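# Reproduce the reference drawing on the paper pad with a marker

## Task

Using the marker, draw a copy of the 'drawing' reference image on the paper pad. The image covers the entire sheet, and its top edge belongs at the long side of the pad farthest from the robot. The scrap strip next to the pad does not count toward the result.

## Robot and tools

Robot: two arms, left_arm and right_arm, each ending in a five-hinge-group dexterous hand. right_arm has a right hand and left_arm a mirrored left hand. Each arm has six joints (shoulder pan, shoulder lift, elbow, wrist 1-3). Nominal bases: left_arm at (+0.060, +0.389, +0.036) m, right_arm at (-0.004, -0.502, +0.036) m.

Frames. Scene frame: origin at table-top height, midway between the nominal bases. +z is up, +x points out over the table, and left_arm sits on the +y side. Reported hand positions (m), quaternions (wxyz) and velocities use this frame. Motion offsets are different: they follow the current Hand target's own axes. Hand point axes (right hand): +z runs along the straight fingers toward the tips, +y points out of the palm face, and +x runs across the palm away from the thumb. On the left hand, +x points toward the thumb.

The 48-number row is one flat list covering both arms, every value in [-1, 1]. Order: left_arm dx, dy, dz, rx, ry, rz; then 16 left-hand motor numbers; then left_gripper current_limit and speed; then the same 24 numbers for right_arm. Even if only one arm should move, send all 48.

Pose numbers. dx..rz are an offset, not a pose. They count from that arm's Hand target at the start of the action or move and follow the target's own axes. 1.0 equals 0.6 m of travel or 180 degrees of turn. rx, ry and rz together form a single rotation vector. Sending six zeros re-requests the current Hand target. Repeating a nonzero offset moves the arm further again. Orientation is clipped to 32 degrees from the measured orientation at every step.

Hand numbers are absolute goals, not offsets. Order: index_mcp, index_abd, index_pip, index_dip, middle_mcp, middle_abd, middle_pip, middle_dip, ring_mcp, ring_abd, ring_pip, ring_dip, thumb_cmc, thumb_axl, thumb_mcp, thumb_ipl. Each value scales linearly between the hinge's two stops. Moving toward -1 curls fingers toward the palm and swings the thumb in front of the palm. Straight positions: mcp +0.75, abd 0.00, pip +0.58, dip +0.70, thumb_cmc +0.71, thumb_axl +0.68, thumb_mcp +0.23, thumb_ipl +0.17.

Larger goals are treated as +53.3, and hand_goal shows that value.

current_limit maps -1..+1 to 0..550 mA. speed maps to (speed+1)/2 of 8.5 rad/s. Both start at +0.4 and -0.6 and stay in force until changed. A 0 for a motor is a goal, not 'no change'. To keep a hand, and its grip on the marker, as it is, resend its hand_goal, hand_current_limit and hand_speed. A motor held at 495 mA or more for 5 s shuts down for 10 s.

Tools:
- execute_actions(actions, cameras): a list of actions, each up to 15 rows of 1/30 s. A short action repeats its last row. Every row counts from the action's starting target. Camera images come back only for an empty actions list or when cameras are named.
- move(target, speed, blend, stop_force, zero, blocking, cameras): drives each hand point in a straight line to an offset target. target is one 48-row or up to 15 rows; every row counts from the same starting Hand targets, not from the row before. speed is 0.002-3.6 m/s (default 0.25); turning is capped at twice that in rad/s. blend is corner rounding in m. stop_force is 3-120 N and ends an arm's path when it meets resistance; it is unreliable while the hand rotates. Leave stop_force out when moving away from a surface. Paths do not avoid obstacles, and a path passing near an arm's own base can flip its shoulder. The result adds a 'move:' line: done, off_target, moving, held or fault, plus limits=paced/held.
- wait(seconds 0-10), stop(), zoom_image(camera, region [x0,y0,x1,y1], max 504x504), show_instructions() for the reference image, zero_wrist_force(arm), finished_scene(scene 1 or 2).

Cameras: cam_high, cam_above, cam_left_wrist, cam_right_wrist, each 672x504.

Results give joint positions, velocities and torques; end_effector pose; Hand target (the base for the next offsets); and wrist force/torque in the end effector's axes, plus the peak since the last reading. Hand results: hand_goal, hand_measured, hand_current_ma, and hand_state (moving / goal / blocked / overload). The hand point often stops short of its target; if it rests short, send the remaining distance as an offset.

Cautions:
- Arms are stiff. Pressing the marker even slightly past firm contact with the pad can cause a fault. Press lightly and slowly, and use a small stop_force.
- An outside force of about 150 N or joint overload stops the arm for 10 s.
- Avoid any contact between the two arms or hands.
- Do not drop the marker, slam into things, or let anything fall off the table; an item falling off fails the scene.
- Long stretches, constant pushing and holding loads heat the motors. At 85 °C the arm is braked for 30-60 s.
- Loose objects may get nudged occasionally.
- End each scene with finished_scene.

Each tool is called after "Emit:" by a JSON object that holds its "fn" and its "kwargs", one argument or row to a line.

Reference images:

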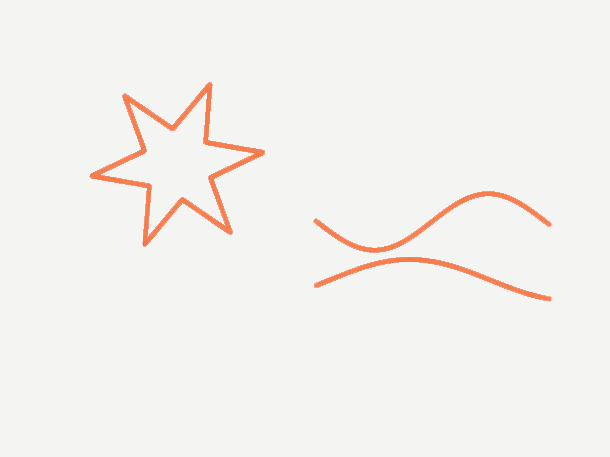

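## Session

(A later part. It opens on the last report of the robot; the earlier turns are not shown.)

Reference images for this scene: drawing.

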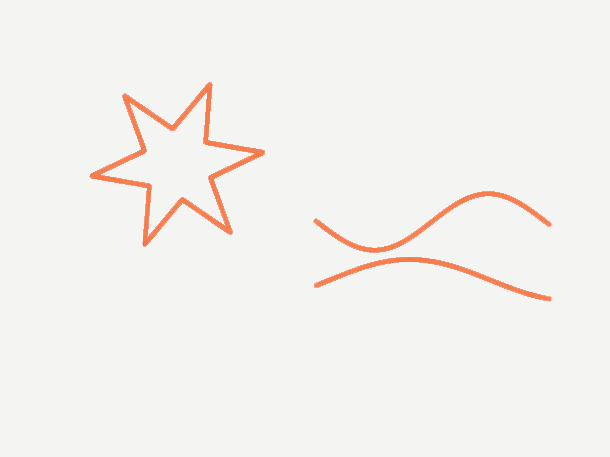

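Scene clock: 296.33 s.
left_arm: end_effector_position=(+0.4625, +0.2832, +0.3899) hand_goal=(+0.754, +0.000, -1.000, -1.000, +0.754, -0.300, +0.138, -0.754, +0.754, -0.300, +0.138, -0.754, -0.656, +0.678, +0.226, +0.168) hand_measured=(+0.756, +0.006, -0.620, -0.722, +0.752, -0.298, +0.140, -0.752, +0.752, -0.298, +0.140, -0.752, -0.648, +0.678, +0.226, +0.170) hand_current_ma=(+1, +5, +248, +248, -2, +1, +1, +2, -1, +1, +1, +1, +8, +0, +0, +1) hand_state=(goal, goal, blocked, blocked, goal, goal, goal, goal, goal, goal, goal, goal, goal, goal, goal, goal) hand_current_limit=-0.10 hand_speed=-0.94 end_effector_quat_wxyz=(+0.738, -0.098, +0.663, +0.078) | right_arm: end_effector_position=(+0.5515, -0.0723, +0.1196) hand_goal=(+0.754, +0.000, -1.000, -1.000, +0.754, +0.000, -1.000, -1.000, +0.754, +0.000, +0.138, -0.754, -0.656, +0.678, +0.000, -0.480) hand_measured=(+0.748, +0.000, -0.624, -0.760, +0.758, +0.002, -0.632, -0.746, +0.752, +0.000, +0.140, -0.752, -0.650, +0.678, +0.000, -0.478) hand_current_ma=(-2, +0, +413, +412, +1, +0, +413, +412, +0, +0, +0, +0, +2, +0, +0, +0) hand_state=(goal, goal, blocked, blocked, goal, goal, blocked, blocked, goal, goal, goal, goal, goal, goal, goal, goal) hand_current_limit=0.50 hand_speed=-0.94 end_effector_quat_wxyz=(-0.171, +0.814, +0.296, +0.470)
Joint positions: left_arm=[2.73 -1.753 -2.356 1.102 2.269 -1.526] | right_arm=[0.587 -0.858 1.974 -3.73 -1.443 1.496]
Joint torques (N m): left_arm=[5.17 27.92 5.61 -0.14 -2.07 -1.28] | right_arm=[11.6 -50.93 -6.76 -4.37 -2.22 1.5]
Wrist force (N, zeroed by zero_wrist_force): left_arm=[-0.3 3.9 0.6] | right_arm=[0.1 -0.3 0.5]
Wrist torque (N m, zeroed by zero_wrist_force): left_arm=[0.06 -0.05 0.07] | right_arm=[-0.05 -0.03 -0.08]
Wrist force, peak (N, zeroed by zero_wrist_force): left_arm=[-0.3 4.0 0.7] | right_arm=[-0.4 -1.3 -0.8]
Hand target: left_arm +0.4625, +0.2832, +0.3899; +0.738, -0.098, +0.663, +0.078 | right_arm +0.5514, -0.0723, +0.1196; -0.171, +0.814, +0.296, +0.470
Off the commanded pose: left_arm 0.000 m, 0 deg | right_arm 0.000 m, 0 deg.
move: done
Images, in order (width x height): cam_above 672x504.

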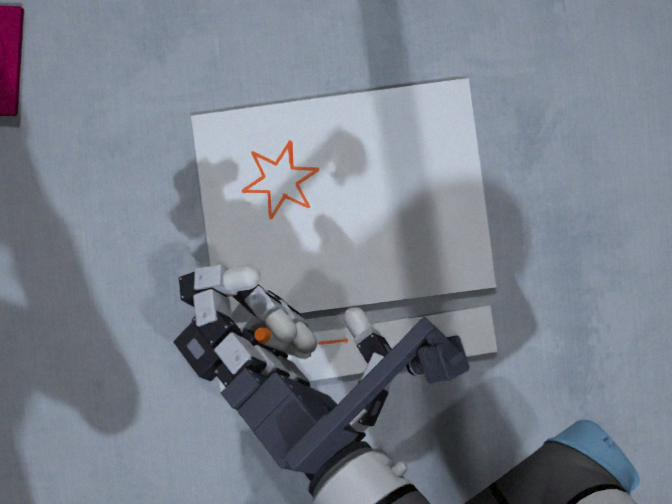

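Emit:
{"fn": "show_instructions", "kwargs": {

}}

Reference images for this scene: drawing.

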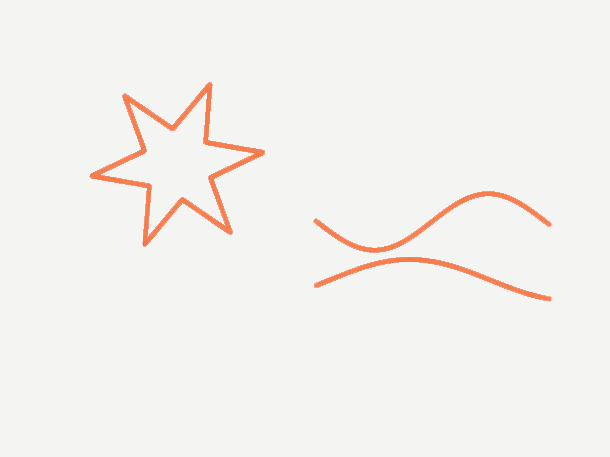

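Emit:
{"fn": "move", "kwargs": {
  "target": [0,0,0,0,0,0, 0.754,0,-1,-1,0.754,-0.3,0.1387,-0.754,0.754,-0.3,0.1387,-0.754,-0.657,0.678,0.225,0.168,-0.1,-0.94, 0.04404,0.24546,0.14499,0,0,0, 0.754,0,-1,-1,0.754,0,-1,-1,0.754,0,0.1387,-0.754,-0.657,0.678,0,-0.481,0.5,-0.94],
  "speed": 0.2
}}

Emit:
{"fn": "zero_wrist_force", "kwargs": {
  "arm": "right_arm"
}}

Emit:
{"fn": "move", "kwargs": {
  "target": [
    [0,0,0,0,0,0, 0.754,0,-1,-1,0.754,-0.3,0.1387,-0.754,0.754,-0.3,0.1387,-0.754,-0.657,0.678,0.225,0.168,-0.1,-0.94, -0.0078,0,0.0045,0,0,0, 0.754,0,-1,-1,0.754,0,-1,-1,0.754,0,0.1387,-0.754,-0.657,0.678,0,-0.481,0.5,-0.94],
    [0,0,0,0,0,0, 0.754,0,-1,-1,0.754,-0.3,0.1387,-0.754,0.754,-0.3,0.1387,-0.754,-0.657,0.678,0.225,0.168,-0.1,-0.94, -0.0150,0.00353,-0.00796,0,0,0, 0.754,0,-1,-1,0.754,0,-1,-1,0.754,0,0.1387,-0.754,-0.657,0.678,0,-0.481,0.5,-0.94],
    [0,0,0,0,0,0, 0.754,0,-1,-1,0.754,-0.3,0.1387,-0.754,0.754,-0.3,0.1387,-0.754,-0.657,0.678,0.225,0.168,-0.1,-0.94, -0.02212,0.00823,-0.0203,0,0,0, 0.754,0,-1,-1,0.754,0,-1,-1,0.754,0,0.1387,-0.754,-0.657,0.678,0,-0.481,0.5,-0.94],
    [0,0,0,0,0,0, 0.754,0,-1,-1,0.754,-0.3,0.1387,-0.754,0.754,-0.3,0.1387,-0.754,-0.657,0.678,0.225,0.168,-0.1,-0.94, -0.02802,0.01483,-0.03052,0,0,0, 0.754,0,-1,-1,0.754,0,-1,-1,0.754,0,0.1387,-0.754,-0.657,0.678,0,-0.481,0.5,-0.94],
    [0,0,0,0,0,0, 0.754,0,-1,-1,0.754,-0.3,0.1387,-0.754,0.754,-0.3,0.1387,-0.754,-0.657,0.678,0.225,0.168,-0.1,-0.94, -0.03241,0.0238,-0.03813,0,0,0, 0.754,0,-1,-1,0.754,0,-1,-1,0.754,0,0.1387,-0.754,-0.657,0.678,0,-0.481,0.5,-0.94],
    [0,0,0,0,0,0, 0.754,0,-1,-1,0.754,-0.3,0.1387,-0.754,0.754,-0.3,0.1387,-0.754,-0.657,0.678,0.225,0.168,-0.1,-0.94, -0.03559,0.03467,-0.04363,0,0,0, 0.754,0,-1,-1,0.754,0,-1,-1,0.754,0,0.1387,-0.754,-0.657,0.678,0,-0.481,0.5,-0.94],
    [0,0,0,0,0,0, 0.754,0,-1,-1,0.754,-0.3,0.1387,-0.754,0.754,-0.3,0.1387,-0.754,-0.657,0.678,0.225,0.168,-0.1,-0.94, -0.03745,0.0476,-0.04685,0,0,0, 0.754,0,-1,-1,0.754,0,-1,-1,0.754,0,0.1387,-0.754,-0.657,0.678,0,-0.481,0.5,-0.94],
    [0,0,0,0,0,0, 0.754,0,-1,-1,0.754,-0.3,0.1387,-0.754,0.754,-0.3,0.1387,-0.754,-0.657,0.678,0.225,0.168,-0.1,-0.94, -0.03797,0.06049,-0.04776,0,0,0, 0.754,0,-1,-1,0.754,0,-1,-1,0.754,0,0.1387,-0.754,-0.657,0.678,0,-0.481,0.5,-0.94],
    [0,0,0,0,0,0, 0.754,0,-1,-1,0.754,-0.3,0.1387,-0.754,0.754,-0.3,0.1387,-0.754,-0.657,0.678,0.225,0.168,-0.1,-0.94, -0.03775,0.07351,-0.04737,0,0,0, 0.754,0,-1,-1,0.754,0,-1,-1,0.754,0,0.1387,-0.754,-0.657,0.678,0,-0.481,0.5,-0.94],
    [0,0,0,0,0,0, 0.754,0,-1,-1,0.754,-0.3,0.1387,-0.754,0.754,-0.3,0.1387,-0.754,-0.657,0.678,0.225,0.168,-0.1,-0.94, -0.03769,0.08627,-0.04727,0,0,0, 0.754,0,-1,-1,0.754,0,-1,-1,0.754,0,0.1387,-0.754,-0.657,0.678,0,-0.481,0.5,-0.94],
    [0,0,0,0,0,0, 0.754,0,-1,-1,0.754,-0.3,0.1387,-0.754,0.754,-0.3,0.1387,-0.754,-0.657,0.678,0.225,0.168,-0.1,-0.94, -0.03773,0.09887,-0.04734,0,0,0, 0.754,0,-1,-1,0.754,0,-1,-1,0.754,0,0.1387,-0.754,-0.657,0.678,0,-0.481,0.5,-0.94],
    [0,0,0,0,0,0, 0.754,0,-1,-1,0.754,-0.3,0.1387,-0.754,0.754,-0.3,0.1387,-0.754,-0.657,0.678,0.225,0.168,-0.1,-0.94, -0.03831,0.10959,-0.04833,0,0,0, 0.754,0,-1,-1,0.754,0,-1,-1,0.754,0,0.1387,-0.754,-0.657,0.678,0,-0.481,0.5,-0.94],
    [0,0,0,0,0,0, 0.754,0,-1,-1,0.754,-0.3,0.1387,-0.754,0.754,-0.3,0.1387,-0.754,-0.657,0.678,0.225,0.168,-0.1,-0.94, -0.0399,0.11871,-0.05109,0,0,0, 0.754,0,-1,-1,0.754,0,-1,-1,0.754,0,0.1387,-0.754,-0.657,0.678,0,-0.481,0.5,-0.94],
    [0,0,0,0,0,0, 0.754,0,-1,-1,0.754,-0.3,0.1387,-0.754,0.754,-0.3,0.1387,-0.754,-0.657,0.678,0.225,0.168,-0.1,-0.94, -0.04254,0.12725,-0.05566,0,0,0, 0.754,0,-1,-1,0.754,0,-1,-1,0.754,0,0.1387,-0.754,-0.657,0.678,0,-0.481,0.5,-0.94],
    [0,0,0,0,0,0, 0.754,0,-1,-1,0.754,-0.3,0.1387,-0.754,0.754,-0.3,0.1387,-0.754,-0.657,0.678,0.225,0.168,-0.1,-0.94, -0.04626,0.13409,-0.06211,0,0,0, 0.754,0,-1,-1,0.754,0,-1,-1,0.754,0,0.1387,-0.754,-0.657,0.678,0,-0.481,0.5,-0.94]
  ],
  "speed": 0.03,
  "blend": [0,0.003,0.003,0.003,0.003,0.003,0.003,0.003,0.003,0.003,0.003,0.003,0.003,0.003,0],
  "cameras": []
}}

Emit:
{"fn": "move", "kwargs": {
  "target": [
    [0,0,0,0,0,0, 0.754,0,-1,-1,0.754,-0.3,0.1387,-0.754,0.754,-0.3,0.1387,-0.754,-0.657,0.678,0.225,0.168,-0.1,-0.94, -0.00455,0.00556,-0.00787,0,0,0, 0.754,0,-1,-1,0.754,0,-1,-1,0.754,0,0.1387,-0.754,-0.657,0.678,0,-0.481,0.5,-0.94],
    [0,0,0,0,0,0, 0.754,0,-1,-1,0.754,-0.3,0.1387,-0.754,0.754,-0.3,0.1387,-0.754,-0.657,0.678,0.225,0.168,-0.1,-0.94, -0.01017,0.01049,-0.01762,0,0,0, 0.754,0,-1,-1,0.754,0,-1,-1,0.754,0,0.1387,-0.754,-0.657,0.678,0,-0.481,0.5,-0.94],
    [0,0,0,0,0,0, 0.754,0,-1,-1,0.754,-0.3,0.1387,-0.754,0.754,-0.3,0.1387,-0.754,-0.657,0.678,0.225,0.168,-0.1,-0.94, -0.01603,0.01399,-0.02777,0,0,0, 0.754,0,-1,-1,0.754,0,-1,-1,0.754,0,0.1387,-0.754,-0.657,0.678,0,-0.481,0.5,-0.94],
    [0,0,0,0,0,0, 0.754,0,-1,-1,0.754,-0.3,0.1387,-0.754,0.754,-0.3,0.1387,-0.754,-0.657,0.678,0.225,0.168,-0.1,-0.94, -0.02206,0.01724,-0.0382,0,0,0, 0.754,0,-1,-1,0.754,0,-1,-1,0.754,0,0.1387,-0.754,-0.657,0.678,0,-0.481,0.5,-0.94],
    [0,0,0,0,0,0, 0.754,0,-1,-1,0.754,-0.3,0.1387,-0.754,0.754,-0.3,0.1387,-0.754,-0.657,0.678,0.225,0.168,-0.1,-0.94, -0.0134,0.01724,-0.0432,0,0,0, 0.754,0,-1,-1,0.754,0,-1,-1,0.754,0,0.1387,-0.754,-0.657,0.678,0,-0.481,0.5,-0.94]
  ],
  "speed": 0.03,
  "blend": [0.003,0.003,0.003,0,0],
  "cameras": []
}}

Emit:
{"fn": "move", "kwargs": {
  "target": [0,0,0,0,0,0, 0.754,0,-1,-1,0.754,-0.3,0.1387,-0.754,0.754,-0.3,0.1387,-0.754,-0.657,0.678,0.225,0.168,-0.1,-0.94, -0.0988,-0.2143,-0.2378,0,0,0, 0.754,0,-1,-1,0.754,0,-1,-1,0.754,0,0.1387,-0.754,-0.657,0.678,0,-0.481,0.5,-0.94],
  "speed": 0.3,
  "cameras": ["cam_above"]
}}

Emit:
{"fn": "zoom_image", "kwargs": {
  "camera": "cam_above",
  "region": [320, 120, 500, 300]
}}

Scene clock: 308.73 s.
left_arm: end_effector_position=(+0.4625, +0.2832, +0.3899) hand_goal=(+0.754, +0.000, -1.000, -1.000, +0.754, -0.300, +0.138, -0.754, +0.754, -0.300, +0.138, -0.754, -0.656, +0.678, +0.226, +0.168) hand_measured=(+0.756, +0.006, -0.620, -0.722, +0.752, -0.298, +0.140, -0.752, +0.752, -0.298, +0.140, -0.752, -0.648, +0.678, +0.226, +0.170) hand_current_ma=(+1, +5, +248, +248, -2, +1, +1, +2, -1, +1, +1, +1, +8, +0, +0, +1) hand_state=(goal, goal, blocked, blocked, goal, goal, goal, goal, goal, goal, goal, goal, goal, goal, goal, goal) hand_current_limit=-0.10 hand_speed=-0.94 end_effector_quat_wxyz=(+0.738, -0.098, +0.663, +0.078) | right_arm: end_effector_position=(+0.7137, -0.1283, +0.0991) hand_goal=(+0.754, +0.000, -1.000, -1.000, +0.754, +0.000, -1.000, -1.000, +0.754, +0.000, +0.138, -0.754, -0.656, +0.678, +0.000, -0.480) hand_measured=(+0.750, +0.000, -0.624, -0.760, +0.758, +0.002, -0.632, -0.746, +0.752, +0.000, +0.140, -0.752, -0.650, +0.678, +0.000, -0.478) hand_current_ma=(-1, +0, +413, +412, +1, +0, +413, +412, +0, +0, +0, +0, +2, +0, +0, +0) hand_state=(goal, goal, blocked, blocked, goal, goal, blocked, blocked, goal, goal, goal, goal, goal, goal, goal, goal) hand_current_limit=0.50 hand_speed=-0.94 end_effector_quat_wxyz=(-0.171, +0.814, +0.296, +0.470)
Joint positions: left_arm=[2.73 -1.753 -2.356 1.102 2.269 -1.526] | right_arm=[0.368 -0.705 1.684 -3.567 -1.255 1.381]
Joint torques (N m): left_arm=[5.77 27.68 5.91 -0.05 -1.93 -1.15] | right_arm=[-11.94 -36.56 -20.11 -0.2 2.16 -1.46]
Wrist force (N, zeroed by zero_wrist_force): left_arm=[-0.5 3.5 0.3] | right_arm=[0.4 -0.1 0.4]
Wrist torque (N m, zeroed by zero_wrist_force): left_arm=[0.03 -0.02 0.05] | right_arm=[-0.02 -0.07 0.02]
Wrist force, peak (N, zeroed by zero_wrist_force): left_arm=[-0.4 4.1 0.6] | right_arm=[0.0 -1.8 0.1]
Hand target: left_arm +0.4625, +0.2832, +0.3899; +0.738, -0.098, +0.663, +0.078 | right_arm +0.7139, -0.1283, +0.0991; -0.171, +0.814, +0.296, +0.470
Off the commanded pose: left_arm 0.000 m, 0 deg | right_arm 0.000 m, 0 deg.
move: done

Wrist force sensor zeroed.

Scene clock: 313.23 s.
left_arm: end_effector_position=(+0.4625, +0.2832, +0.3899) hand_goal=(+0.754, +0.000, -1.000, -1.000, +0.754, -0.300, +0.138, -0.754, +0.754, -0.300, +0.138, -0.754, -0.656, +0.678, +0.226, +0.168) hand_measured=(+0.756, +0.006, -0.620, -0.722, +0.752, -0.298, +0.140, -0.752, +0.752, -0.298, +0.140, -0.752, -0.648, +0.678, +0.226, +0.170) hand_current_ma=(+1, +5, +248, +248, -2, +1, +1, +2, -1, +1, +1, +1, +8, +0, +0, +1) hand_state=(goal, goal, blocked, blocked, goal, goal, goal, goal, goal, goal, goal, goal, goal, goal, goal, goal) hand_current_limit=-0.10 hand_speed=-0.94 end_effector_quat_wxyz=(+0.738, -0.098, +0.663, +0.078) | right_arm: end_effector_position=(+0.7301, -0.2195, +0.0937) hand_goal=(+0.754, +0.000, -1.000, -1.000, +0.754, +0.000, -1.000, -1.000, +0.754, +0.000, +0.138, -0.754, -0.656, +0.678, +0.000, -0.480) hand_measured=(+0.752, +0.000, -0.624, -0.760, +0.758, +0.002, -0.632, -0.746, +0.752, +0.000, +0.140, -0.752, -0.650, +0.678, +0.000, -0.478) hand_current_ma=(-1, +0, +412, +412, +1, +0, +412, +412, +0, +0, +0, +0, +2, +0, +0, +0) hand_state=(goal, goal, blocked, blocked, goal, goal, blocked, blocked, goal, goal, goal, goal, goal, goal, goal, goal) hand_current_limit=0.50 hand_speed=-0.94 end_effector_quat_wxyz=(-0.171, +0.814, +0.296, +0.470)
Joint positions: left_arm=[2.73 -1.753 -2.356 1.102 2.269 -1.526] | right_arm=[0.208 -0.737 1.782 -3.598 -1.121 1.288]
Joint torques (N m): left_arm=[6.88 27.45 5.71 -0.12 -2.1 -1.03] | right_arm=[-11.78 -53.77 -7.53 -4.14 2.07 -1.45]
Wrist force (N, zeroed by zero_wrist_force): left_arm=[-0.2 3.7 0.6] | right_arm=[2.6 -1.1 -0.9]
Wrist torque (N m, zeroed by zero_wrist_force): left_arm=[0.03 -0.06 0.08] | right_arm=[0.02 0.02 0.21]
Wrist force, peak (N, zeroed by zero_wrist_force): left_arm=[-0.5 4.0 0.2] | right_arm=[3.6 -1.4 -1.4]
Hand target: left_arm +0.4625, +0.2832, +0.3899; +0.738, -0.098, +0.663, +0.078 | right_arm +0.7301, -0.2197, +0.0937; -0.171, +0.814, +0.296, +0.470
Off the commanded pose: left_arm 0.000 m, 0 deg | right_arm 0.000 m, 0 deg.
move: done; blend cut to 0.0029 m at target 12, 0.0029 m at target 13
No camera images: "cameras" was empty.

Scene clock: 315.07 s.
left_arm: end_effector_position=(+0.4625, +0.2832, +0.3899) hand_goal=(+0.754, +0.000, -1.000, -1.000, +0.754, -0.300, +0.138, -0.754, +0.754, -0.300, +0.138, -0.754, -0.656, +0.678, +0.226, +0.168) hand_measured=(+0.756, +0.006, -0.620, -0.722, +0.752, -0.298, +0.140, -0.752, +0.752, -0.298, +0.140, -0.752, -0.648, +0.678, +0.226, +0.170) hand_current_ma=(+1, +5, +247, +248, -2, +1, +1, +2, -1, +1, +1, +1, +8, +0, +0, +1) hand_state=(goal, goal, blocked, blocked, goal, goal, goal, goal, goal, goal, goal, goal, goal, goal, goal, goal) hand_current_limit=-0.10 hand_speed=-0.94 end_effector_quat_wxyz=(+0.738, -0.098, +0.663, +0.078) | right_arm: end_effector_position=(+0.7165, -0.2446, +0.0995) hand_goal=(+0.754, +0.000, -1.000, -1.000, +0.754, +0.000, -1.000, -1.000, +0.754, +0.000, +0.138, -0.754, -0.656, +0.678, +0.000, -0.480) hand_measured=(+0.752, +0.000, -0.624, -0.760, +0.758, +0.002, -0.632, -0.746, +0.752, +0.000, +0.140, -0.752, -0.650, +0.678, +0.000, -0.478) hand_current_ma=(-1, +0, +413, +412, +1, +0, +412, +412, +0, +0, +0, +0, +2, +0, +0, +0) hand_state=(goal, goal, blocked, blocked, goal, goal, blocked, blocked, goal, goal, goal, goal, goal, goal, goal, goal) hand_current_limit=0.50 hand_speed=-0.94 end_effector_quat_wxyz=(-0.171, +0.814, +0.296, +0.470)
Joint positions: left_arm=[2.73 -1.753 -2.356 1.102 2.269 -1.526] | right_arm=[0.167 -0.779 1.857 -3.62 -1.087 1.262]
Joint torques (N m): left_arm=[5.24 27.76 6.42 -0.05 -2.04 -1.13] | right_arm=[-13.41 -54.63 -7.14 -0.12 2.36 -1.57]
Wrist force (N, zeroed by zero_wrist_force): left_arm=[-0.1 3.6 0.7] | right_arm=[-0.3 -0.2 -0.6]
Wrist torque (N m, zeroed by zero_wrist_force): left_arm=[0.01 -0.08 0.10] | right_arm=[0.02 0.06 -0.02]
Wrist force, peak (N, zeroed by zero_wrist_force): left_arm=[-0.3 4.1 0.9] | right_arm=[3.0 -1.0 -0.8]
Hand target: left_arm +0.4625, +0.2832, +0.3899; +0.738, -0.098, +0.663, +0.078 | right_arm +0.7165, -0.2446, +0.0997; -0.171, +0.814, +0.296, +0.470
Off the commanded pose: left_arm 0.000 m, 0 deg | right_arm 0.000 m, 0 deg.
move: done
No camera images: "cameras" was empty.

Scene clock: 316.57 s.
left_arm: end_effector_position=(+0.4625, +0.2832, +0.3899) hand_goal=(+0.754, +0.000, -1.000, -1.000, +0.754, -0.300, +0.138, -0.754, +0.754, -0.300, +0.138, -0.754, -0.656, +0.678, +0.226, +0.168) hand_measured=(+0.756, +0.006, -0.620, -0.722, +0.752, -0.298, +0.140, -0.752, +0.752, -0.298, +0.140, -0.752, -0.648, +0.678, +0.226, +0.170) hand_current_ma=(+1, +5, +247, +248, -2, +1, +1, +2, -1, +1, +1, +1, +8, +0, +0, +1) hand_state=(goal, goal, blocked, blocked, goal, goal, goal, goal, goal, goal, goal, goal, goal, goal, goal, goal) hand_current_limit=-0.10 hand_speed=-0.94 end_effector_quat_wxyz=(+0.738, -0.098, +0.663, +0.078) | right_arm: end_effector_position=(+0.5166, -0.2443, +0.1195) hand_goal=(+0.754, +0.000, -1.000, -1.000, +0.754, +0.000, -1.000, -1.000, +0.754, +0.000, +0.138, -0.754, -0.656, +0.678, +0.000, -0.480) hand_measured=(+0.752, +0.000, -0.624, -0.760, +0.758, +0.002, -0.632, -0.746, +0.752, +0.000, +0.140, -0.752, -0.650, +0.678, +0.000, -0.478) hand_current_ma=(-1, +0, +412, +412, +1, +0, +413, +412, +0, +0, +0, +0, +2, +0, +0, +0) hand_state=(goal, goal, blocked, blocked, goal, goal, blocked, blocked, goal, goal, goal, goal, goal, goal, goal, goal) hand_current_limit=0.50 hand_speed=-0.94 end_effector_quat_wxyz=(-0.171, +0.814, +0.296, +0.470)
Joint positions: left_arm=[2.73 -1.753 -2.356 1.102 2.269 -1.526] | right_arm=[0.242 -0.999 2.385 -3.948 -1.149 1.308]
Joint torques (N m): left_arm=[6.36 27.73 6.44 0.05 -2.05 -1.32] | right_arm=[12.55 -40.63 -0.16 -4.77 -1.77 1.66]
Wrist force (N, zeroed by zero_wrist_force): left_arm=[-0.1 3.5 0.6] | right_arm=[-0.4 -0.1 -0.7]
Wrist torque (N m, zeroed by zero_wrist_force): left_arm=[0.01 -0.07 0.09] | right_arm=[0.06 0.07 -0.13]
Wrist force, peak (N, zeroed by zero_wrist_force): left_arm=[-0.2 3.9 0.5] | right_arm=[-0.6 -1.1 -1.2]
Hand target: left_arm +0.4625, +0.2832, +0.3899; +0.738, -0.098, +0.663, +0.078 | right_arm +0.5164, -0.2443, +0.1196; -0.171, +0.814, +0.296, +0.470
Off the commanded pose: left_arm 0.000 m, 0 deg | right_arm 0.000 m, 0 deg.
move: done
Images, in order (width x height): cam_above 672x504.

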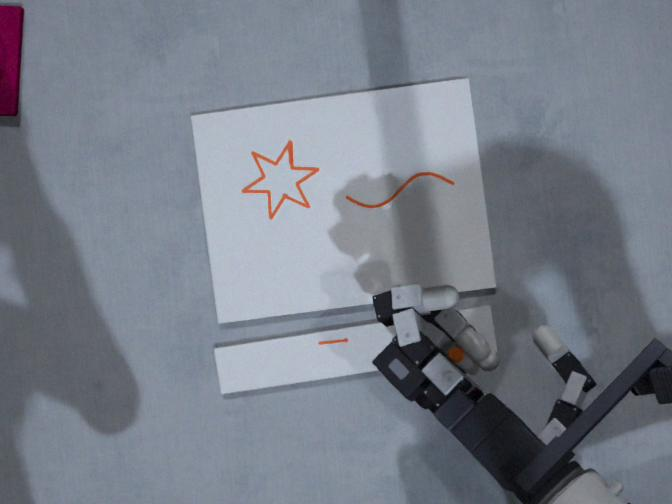

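Scaled by 2.800.

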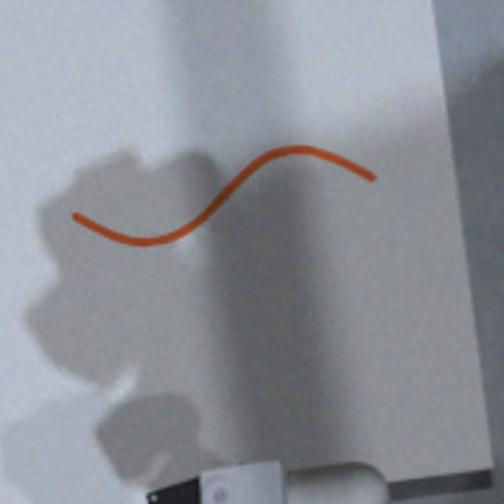

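Emit:
{"fn": "move", "kwargs": {
  "target": [0,0,0,0,0,0, 0.754,0,-1,-1,0.754,-0.3,0.1387,-0.754,0.754,-0.3,0.1387,-0.754,-0.657,0.678,0.225,0.168,-0.1,-0.94, 0.13626,0.03141,0.30468,0,0,0, 0.754,0,-1,-1,0.754,0,-1,-1,0.754,0,0.1387,-0.754,-0.657,0.678,0,-0.481,0.5,-0.94],
  "speed": 0.2
}}

Emit:
{"fn": "move", "kwargs": {
  "target": [
    [0,0,0,0,0,0, 0.754,0,-1,-1,0.754,-0.3,0.1387,-0.754,0.754,-0.3,0.1387,-0.754,-0.657,0.678,0.225,0.168,-0.1,-0.94, -0.0078,0,0.0045,0,0,0, 0.754,0,-1,-1,0.754,0,-1,-1,0.754,0,0.1387,-0.754,-0.657,0.678,0,-0.481,0.5,-0.94],
    [0,0,0,0,0,0, 0.754,0,-1,-1,0.754,-0.3,0.1387,-0.754,0.754,-0.3,0.1387,-0.754,-0.657,0.678,0.225,0.168,-0.1,-0.94, -0.00987,0.01577,0.00092,0,0,0, 0.754,0,-1,-1,0.754,0,-1,-1,0.754,0,0.1387,-0.754,-0.657,0.678,0,-0.481,0.5,-0.94],
    [0,0,0,0,0,0, 0.754,0,-1,-1,0.754,-0.3,0.1387,-0.754,0.754,-0.3,0.1387,-0.754,-0.657,0.678,0.225,0.168,-0.1,-0.94, -0.01163,0.02885,-0.00213,0,0,0, 0.754,0,-1,-1,0.754,0,-1,-1,0.754,0,0.1387,-0.754,-0.657,0.678,0,-0.481,0.5,-0.94],
    [0,0,0,0,0,0, 0.754,0,-1,-1,0.754,-0.3,0.1387,-0.754,0.754,-0.3,0.1387,-0.754,-0.657,0.678,0.225,0.168,-0.1,-0.94, -0.01372,0.04142,-0.00575,0,0,0, 0.754,0,-1,-1,0.754,0,-1,-1,0.754,0,0.1387,-0.754,-0.657,0.678,0,-0.481,0.5,-0.94],
    [0,0,0,0,0,0, 0.754,0,-1,-1,0.754,-0.3,0.1387,-0.754,0.754,-0.3,0.1387,-0.754,-0.657,0.678,0.225,0.168,-0.1,-0.94, -0.01627,0.05326,-0.01016,0,0,0, 0.754,0,-1,-1,0.754,0,-1,-1,0.754,0,0.1387,-0.754,-0.657,0.678,0,-0.481,0.5,-0.94],
    [0,0,0,0,0,0, 0.754,0,-1,-1,0.754,-0.3,0.1387,-0.754,0.754,-0.3,0.1387,-0.754,-0.657,0.678,0.225,0.168,-0.1,-0.94, -0.01934,0.06429,-0.01549,0,0,0, 0.754,0,-1,-1,0.754,0,-1,-1,0.754,0,0.1387,-0.754,-0.657,0.678,0,-0.481,0.5,-0.94],
    [0,0,0,0,0,0, 0.754,0,-1,-1,0.754,-0.3,0.1387,-0.754,0.754,-0.3,0.1387,-0.754,-0.657,0.678,0.225,0.168,-0.1,-0.94, -0.02298,0.07444,-0.02178,0,0,0, 0.754,0,-1,-1,0.754,0,-1,-1,0.754,0,0.1387,-0.754,-0.657,0.678,0,-0.481,0.5,-0.94],
    [0,0,0,0,0,0, 0.754,0,-1,-1,0.754,-0.3,0.1387,-0.754,0.754,-0.3,0.1387,-0.754,-0.657,0.678,0.225,0.168,-0.1,-0.94, -0.02775,0.08492,-0.03005,0,0,0, 0.754,0,-1,-1,0.754,0,-1,-1,0.754,0,0.1387,-0.754,-0.657,0.678,0,-0.481,0.5,-0.94],
    [0,0,0,0,0,0, 0.754,0,-1,-1,0.754,-0.3,0.1387,-0.754,0.754,-0.3,0.1387,-0.754,-0.657,0.678,0.225,0.168,-0.1,-0.94, -0.03343,0.09504,-0.03989,0,0,0, 0.754,0,-1,-1,0.754,0,-1,-1,0.754,0,0.1387,-0.754,-0.657,0.678,0,-0.481,0.5,-0.94],
    [0,0,0,0,0,0, 0.754,0,-1,-1,0.754,-0.3,0.1387,-0.754,0.754,-0.3,0.1387,-0.754,-0.657,0.678,0.225,0.168,-0.1,-0.94, -0.03942,0.10362,-0.05026,0,0,0, 0.754,0,-1,-1,0.754,0,-1,-1,0.754,0,0.1387,-0.754,-0.657,0.678,0,-0.481,0.5,-0.94],
    [0,0,0,0,0,0, 0.754,0,-1,-1,0.754,-0.3,0.1387,-0.754,0.754,-0.3,0.1387,-0.754,-0.657,0.678,0.225,0.168,-0.1,-0.94, -0.04616,0.11209,-0.06193,0,0,0, 0.754,0,-1,-1,0.754,0,-1,-1,0.754,0,0.1387,-0.754,-0.657,0.678,0,-0.481,0.5,-0.94],
    [0,0,0,0,0,0, 0.754,0,-1,-1,0.754,-0.3,0.1387,-0.754,0.754,-0.3,0.1387,-0.754,-0.657,0.678,0.225,0.168,-0.1,-0.94, -0.05306,0.1203,-0.07388,0,0,0, 0.754,0,-1,-1,0.754,0,-1,-1,0.754,0,0.1387,-0.754,-0.657,0.678,0,-0.481,0.5,-0.94],
    [0,0,0,0,0,0, 0.754,0,-1,-1,0.754,-0.3,0.1387,-0.754,0.754,-0.3,0.1387,-0.754,-0.657,0.678,0.225,0.168,-0.1,-0.94, -0.05947,0.12821,-0.085,0,0,0, 0.754,0,-1,-1,0.754,0,-1,-1,0.754,0,0.1387,-0.754,-0.657,0.678,0,-0.481,0.5,-0.94],
    [0,0,0,0,0,0, 0.754,0,-1,-1,0.754,-0.3,0.1387,-0.754,0.754,-0.3,0.1387,-0.754,-0.657,0.678,0.225,0.168,-0.1,-0.94, -0.06569,0.13643,-0.09577,0,0,0, 0.754,0,-1,-1,0.754,0,-1,-1,0.754,0,0.1387,-0.754,-0.657,0.678,0,-0.481,0.5,-0.94],
    [0,0,0,0,0,0, 0.754,0,-1,-1,0.754,-0.3,0.1387,-0.754,0.754,-0.3,0.1387,-0.754,-0.657,0.678,0.225,0.168,-0.1,-0.94, -0.07152,0.14527,-0.10585,0,0,0, 0.754,0,-1,-1,0.754,0,-1,-1,0.754,0,0.1387,-0.754,-0.657,0.678,0,-0.481,0.5,-0.94]
  ],
  "speed": 0.03,
  "blend": [0,0.003,0.003,0.003,0.003,0.003,0.003,0.003,0.003,0.003,0.003,0.003,0.003,0.003,0],
  "cameras": []
}}

Emit:
{"fn": "move", "kwargs": {
  "target": [
    [0,0,0,0,0,0, 0.754,0,-1,-1,0.754,-0.3,0.1387,-0.754,0.754,-0.3,0.1387,-0.754,-0.657,0.678,0.225,0.168,-0.1,-0.94, 0.0115,0,-0.0067,0,0,0, 0.754,0,-1,-1,0.754,0,-1,-1,0.754,0,0.1387,-0.754,-0.657,0.678,0,-0.481,0.5,-0.94],
    [0,0,0,0,0,0, 0.754,0,-1,-1,0.754,-0.3,0.1387,-0.754,0.754,-0.3,0.1387,-0.754,-0.657,0.678,0.225,0.168,-0.1,-0.94, -0.0873,-0.2143,-0.2445,0,0,0, 0.754,0,-1,-1,0.754,0,-1,-1,0.754,0,0.1387,-0.754,-0.657,0.678,0,-0.481,0.5,-0.94]
  ],
  "speed": [0.06,0.25],
  "cameras": ["cam_above"]
}}

Emit:
{"fn": "zoom_image", "kwargs": {
  "camera": "cam_above",
  "region": [320, 120, 500, 300]
}}

Scene clock: 323.33 s.
left_arm: end_effector_position=(+0.4625, +0.2832, +0.3899) hand_goal=(+0.754, +0.000, -1.000, -1.000, +0.754, -0.300, +0.138, -0.754, +0.754, -0.300, +0.138, -0.754, -0.656, +0.678, +0.226, +0.168) hand_measured=(+0.756, +0.006, -0.620, -0.722, +0.752, -0.298, +0.140, -0.752, +0.752, -0.298, +0.140, -0.752, -0.648, +0.678, +0.226, +0.170) hand_current_ma=(+1, +5, +247, +248, -2, +1, +1, +2, -1, +1, +1, +1, +8, +0, +0, +1) hand_state=(goal, goal, blocked, blocked, goal, goal, goal, goal, goal, goal, goal, goal, goal, goal, goal, goal) hand_current_limit=-0.10 hand_speed=-0.94 end_effector_quat_wxyz=(+0.738, -0.098, +0.663, +0.078) | right_arm: end_effector_position=(+0.6812, -0.1310, +0.0991) hand_goal=(+0.754, +0.000, -1.000, -1.000, +0.754, +0.000, -1.000, -1.000, +0.754, +0.000, +0.138, -0.754, -0.656, +0.678, +0.000, -0.480) hand_measured=(+0.752, +0.000, -0.624, -0.760, +0.758, +0.002, -0.632, -0.746, +0.752, +0.000, +0.140, -0.752, -0.650, +0.678, +0.000, -0.478) hand_current_ma=(-1, +0, +413, +413, +1, +0, +412, +412, +0, +0, +0, +0, +2, +0, +0, +0) hand_state=(goal, goal, blocked, blocked, goal, goal, blocked, blocked, goal, goal, goal, goal, goal, goal, goal, goal) hand_current_limit=0.50 hand_speed=-0.94 end_effector_quat_wxyz=(-0.171, +0.814, +0.296, +0.470)
Joint positions: left_arm=[2.73 -1.753 -2.356 1.102 2.269 -1.526] | right_arm=[0.382 -0.742 1.779 -3.627 -1.267 1.389]
Joint torques (N m): left_arm=[6.83 28.14 6.91 -0.15 -2.05 -1.18] | right_arm=[11.25 -35.96 -20.23 -0.61 -1.83 1.56]
Wrist force (N, zeroed by zero_wrist_force): left_arm=[0.0 3.9 0.6] | right_arm=[-0.5 -0.2 -0.4]
Wrist torque (N m, zeroed by zero_wrist_force): left_arm=[0.07 -0.08 0.09] | right_arm=[0.01 0.07 -0.14]
Wrist force, peak (N, zeroed by zero_wrist_force): left_arm=[-0.2 4.1 0.5] | right_arm=[-0.4 -0.2 -1.3]
Hand target: left_arm +0.4625, +0.2832, +0.3899; +0.738, -0.098, +0.663, +0.078 | right_arm +0.6813, -0.1309, +0.0991; -0.171, +0.814, +0.296, +0.470
Off the commanded pose: left_arm 0.000 m, 0 deg | right_arm 0.000 m, 0 deg.
move: done

Scene clock: 328.40 s.
left_arm: end_effector_position=(+0.4625, +0.2832, +0.3899) hand_goal=(+0.754, +0.000, -1.000, -1.000, +0.754, -0.300, +0.138, -0.754, +0.754, -0.300, +0.138, -0.754, -0.656, +0.678, +0.226, +0.168) hand_measured=(+0.756, +0.006, -0.620, -0.722, +0.752, -0.298, +0.140, -0.752, +0.752, -0.298, +0.140, -0.752, -0.648, +0.678, +0.226, +0.170) hand_current_ma=(+1, +5, +248, +248, -2, +1, +1, +2, -1, +1, +1, +1, +8, +0, +0, +1) hand_state=(goal, goal, blocked, blocked, goal, goal, goal, goal, goal, goal, goal, goal, goal, goal, goal, goal) hand_current_limit=-0.10 hand_speed=-0.94 end_effector_quat_wxyz=(+0.738, -0.098, +0.663, +0.078) | right_arm: end_effector_position=(+0.6787, -0.2466, +0.0936) hand_goal=(+0.754, +0.000, -1.000, -1.000, +0.754, +0.000, -1.000, -1.000, +0.754, +0.000, +0.138, -0.754, -0.656, +0.678, +0.000, -0.480) hand_measured=(+0.752, +0.000, -0.624, -0.760, +0.758, +0.002, -0.632, -0.746, +0.752, +0.000, +0.140, -0.752, -0.650, +0.678, +0.000, -0.478) hand_current_ma=(-1, +0, +413, +413, +1, +0, +412, +413, +0, +0, +0, +0, +2, +0, +0, +0) hand_state=(goal, goal, blocked, blocked, goal, goal, blocked, blocked, goal, goal, goal, goal, goal, goal, goal, goal) hand_current_limit=0.50 hand_speed=-0.94 end_effector_quat_wxyz=(-0.171, +0.814, +0.296, +0.470)
Joint positions: left_arm=[2.73 -1.753 -2.356 1.102 2.269 -1.526] | right_arm=[0.173 -0.806 1.966 -3.704 -1.092 1.266]
Joint torques (N m): left_arm=[6.75 27.21 5.88 0.03 -1.98 -1.07] | right_arm=[-12.36 -50.05 -3.99 -3.98 2.1 -1.57]
Wrist force (N, zeroed by zero_wrist_force): left_arm=[-0.4 4.0 0.3] | right_arm=[2.3 -0.7 -1.1]
Wrist torque (N m, zeroed by zero_wrist_force): left_arm=[0.10 -0.04 0.06] | right_arm=[0.05 0.01 0.20]
Wrist force, peak (N, zeroed by zero_wrist_force): left_arm=[-0.2 4.1 0.6] | right_arm=[3.2 -1.5 -1.7]
Hand target: left_arm +0.4625, +0.2832, +0.3899; +0.738, -0.098, +0.663, +0.078 | right_arm +0.6786, -0.2468, +0.0936; -0.171, +0.814, +0.296, +0.470
Off the commanded pose: left_arm 0.000 m, 0 deg | right_arm 0.000 m, 0 deg.
move: done
No camera images: "cameras" was empty.

Scene clock: 330.67 s.
left_arm: end_effector_position=(+0.4625, +0.2832, +0.3899) hand_goal=(+0.754, +0.000, -1.000, -1.000, +0.754, -0.300, +0.138, -0.754, +0.754, -0.300, +0.138, -0.754, -0.656, +0.678, +0.226, +0.168) hand_measured=(+0.756, +0.006, -0.620, -0.722, +0.752, -0.298, +0.140, -0.752, +0.752, -0.298, +0.140, -0.752, -0.648, +0.678, +0.226, +0.170) hand_current_ma=(+1, +5, +248, +248, -2, +1, +1, +2, -1, +1, +1, +1, +8, +0, +0, +1) hand_state=(goal, goal, blocked, blocked, goal, goal, goal, goal, goal, goal, goal, goal, goal, goal, goal, goal) hand_current_limit=-0.10 hand_speed=-0.94 end_effector_quat_wxyz=(+0.738, -0.098, +0.663, +0.078) | right_arm: end_effector_position=(+0.4787, -0.2466, +0.1215) hand_goal=(+0.754, +0.000, -1.000, -1.000, +0.754, +0.000, -1.000, -1.000, +0.754, +0.000, +0.138, -0.754, -0.656, +0.678, +0.000, -0.480) hand_measured=(+0.752, +0.000, -0.624, -0.760, +0.758, +0.002, -0.632, -0.746, +0.752, +0.000, +0.140, -0.752, -0.650, +0.678, +0.000, -0.478) hand_current_ma=(-1, +0, +413, +412, +1, +0, +413, +412, +0, +0, +0, +0, +2, +0, +0, +0) hand_state=(goal, goal, blocked, blocked, goal, goal, blocked, blocked, goal, goal, goal, goal, goal, goal, goal, goal) hand_current_limit=0.50 hand_speed=-0.94 end_effector_quat_wxyz=(-0.171, +0.814, +0.296, +0.470)
Joint positions: left_arm=[2.73 -1.753 -2.356 1.102 2.269 -1.526] | right_arm=[0.259 -1.024 2.476 -4.018 -1.163 1.319]
Joint torques (N m): left_arm=[5.13 27.73 6.83 0.17 -1.85 -1.21] | right_arm=[11.87 -39.18 0.85 -4.65 -1.71 1.51]
Wrist force (N, zeroed by zero_wrist_force): left_arm=[-0.4 3.5 0.3] | right_arm=[0.0 -0.2 -0.3]
Wrist torque (N m, zeroed by zero_wrist_force): left_arm=[0.03 -0.03 0.08] | right_arm=[0.00 0.02 -0.10]
Wrist force, peak (N, zeroed by zero_wrist_force): left_arm=[-0.6 4.0 0.9] | right_arm=[2.2 -0.6 -0.6]
Hand target: left_arm +0.4625, +0.2832, +0.3899; +0.738, -0.098, +0.663, +0.078 | right_arm +0.4786, -0.2466, +0.1215; -0.171, +0.814, +0.296, +0.470
Off the commanded pose: left_arm 0.000 m, 0 deg | right_arm 0.000 m, 0 deg.
move: done
Images, in order (width x height): cam_above 672x504.

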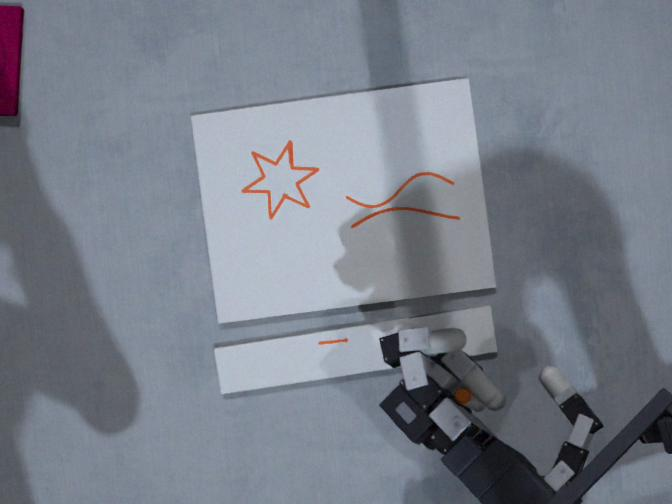

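Scaled by 2.800.

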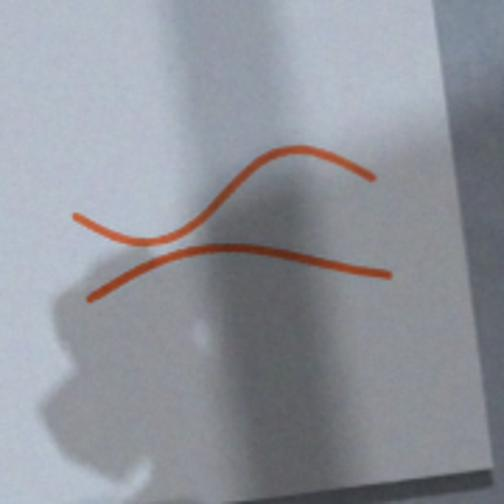

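Emit:
{"fn": "finished_scene", "kwargs": {
  "scene": 2
}}

The scene is finished.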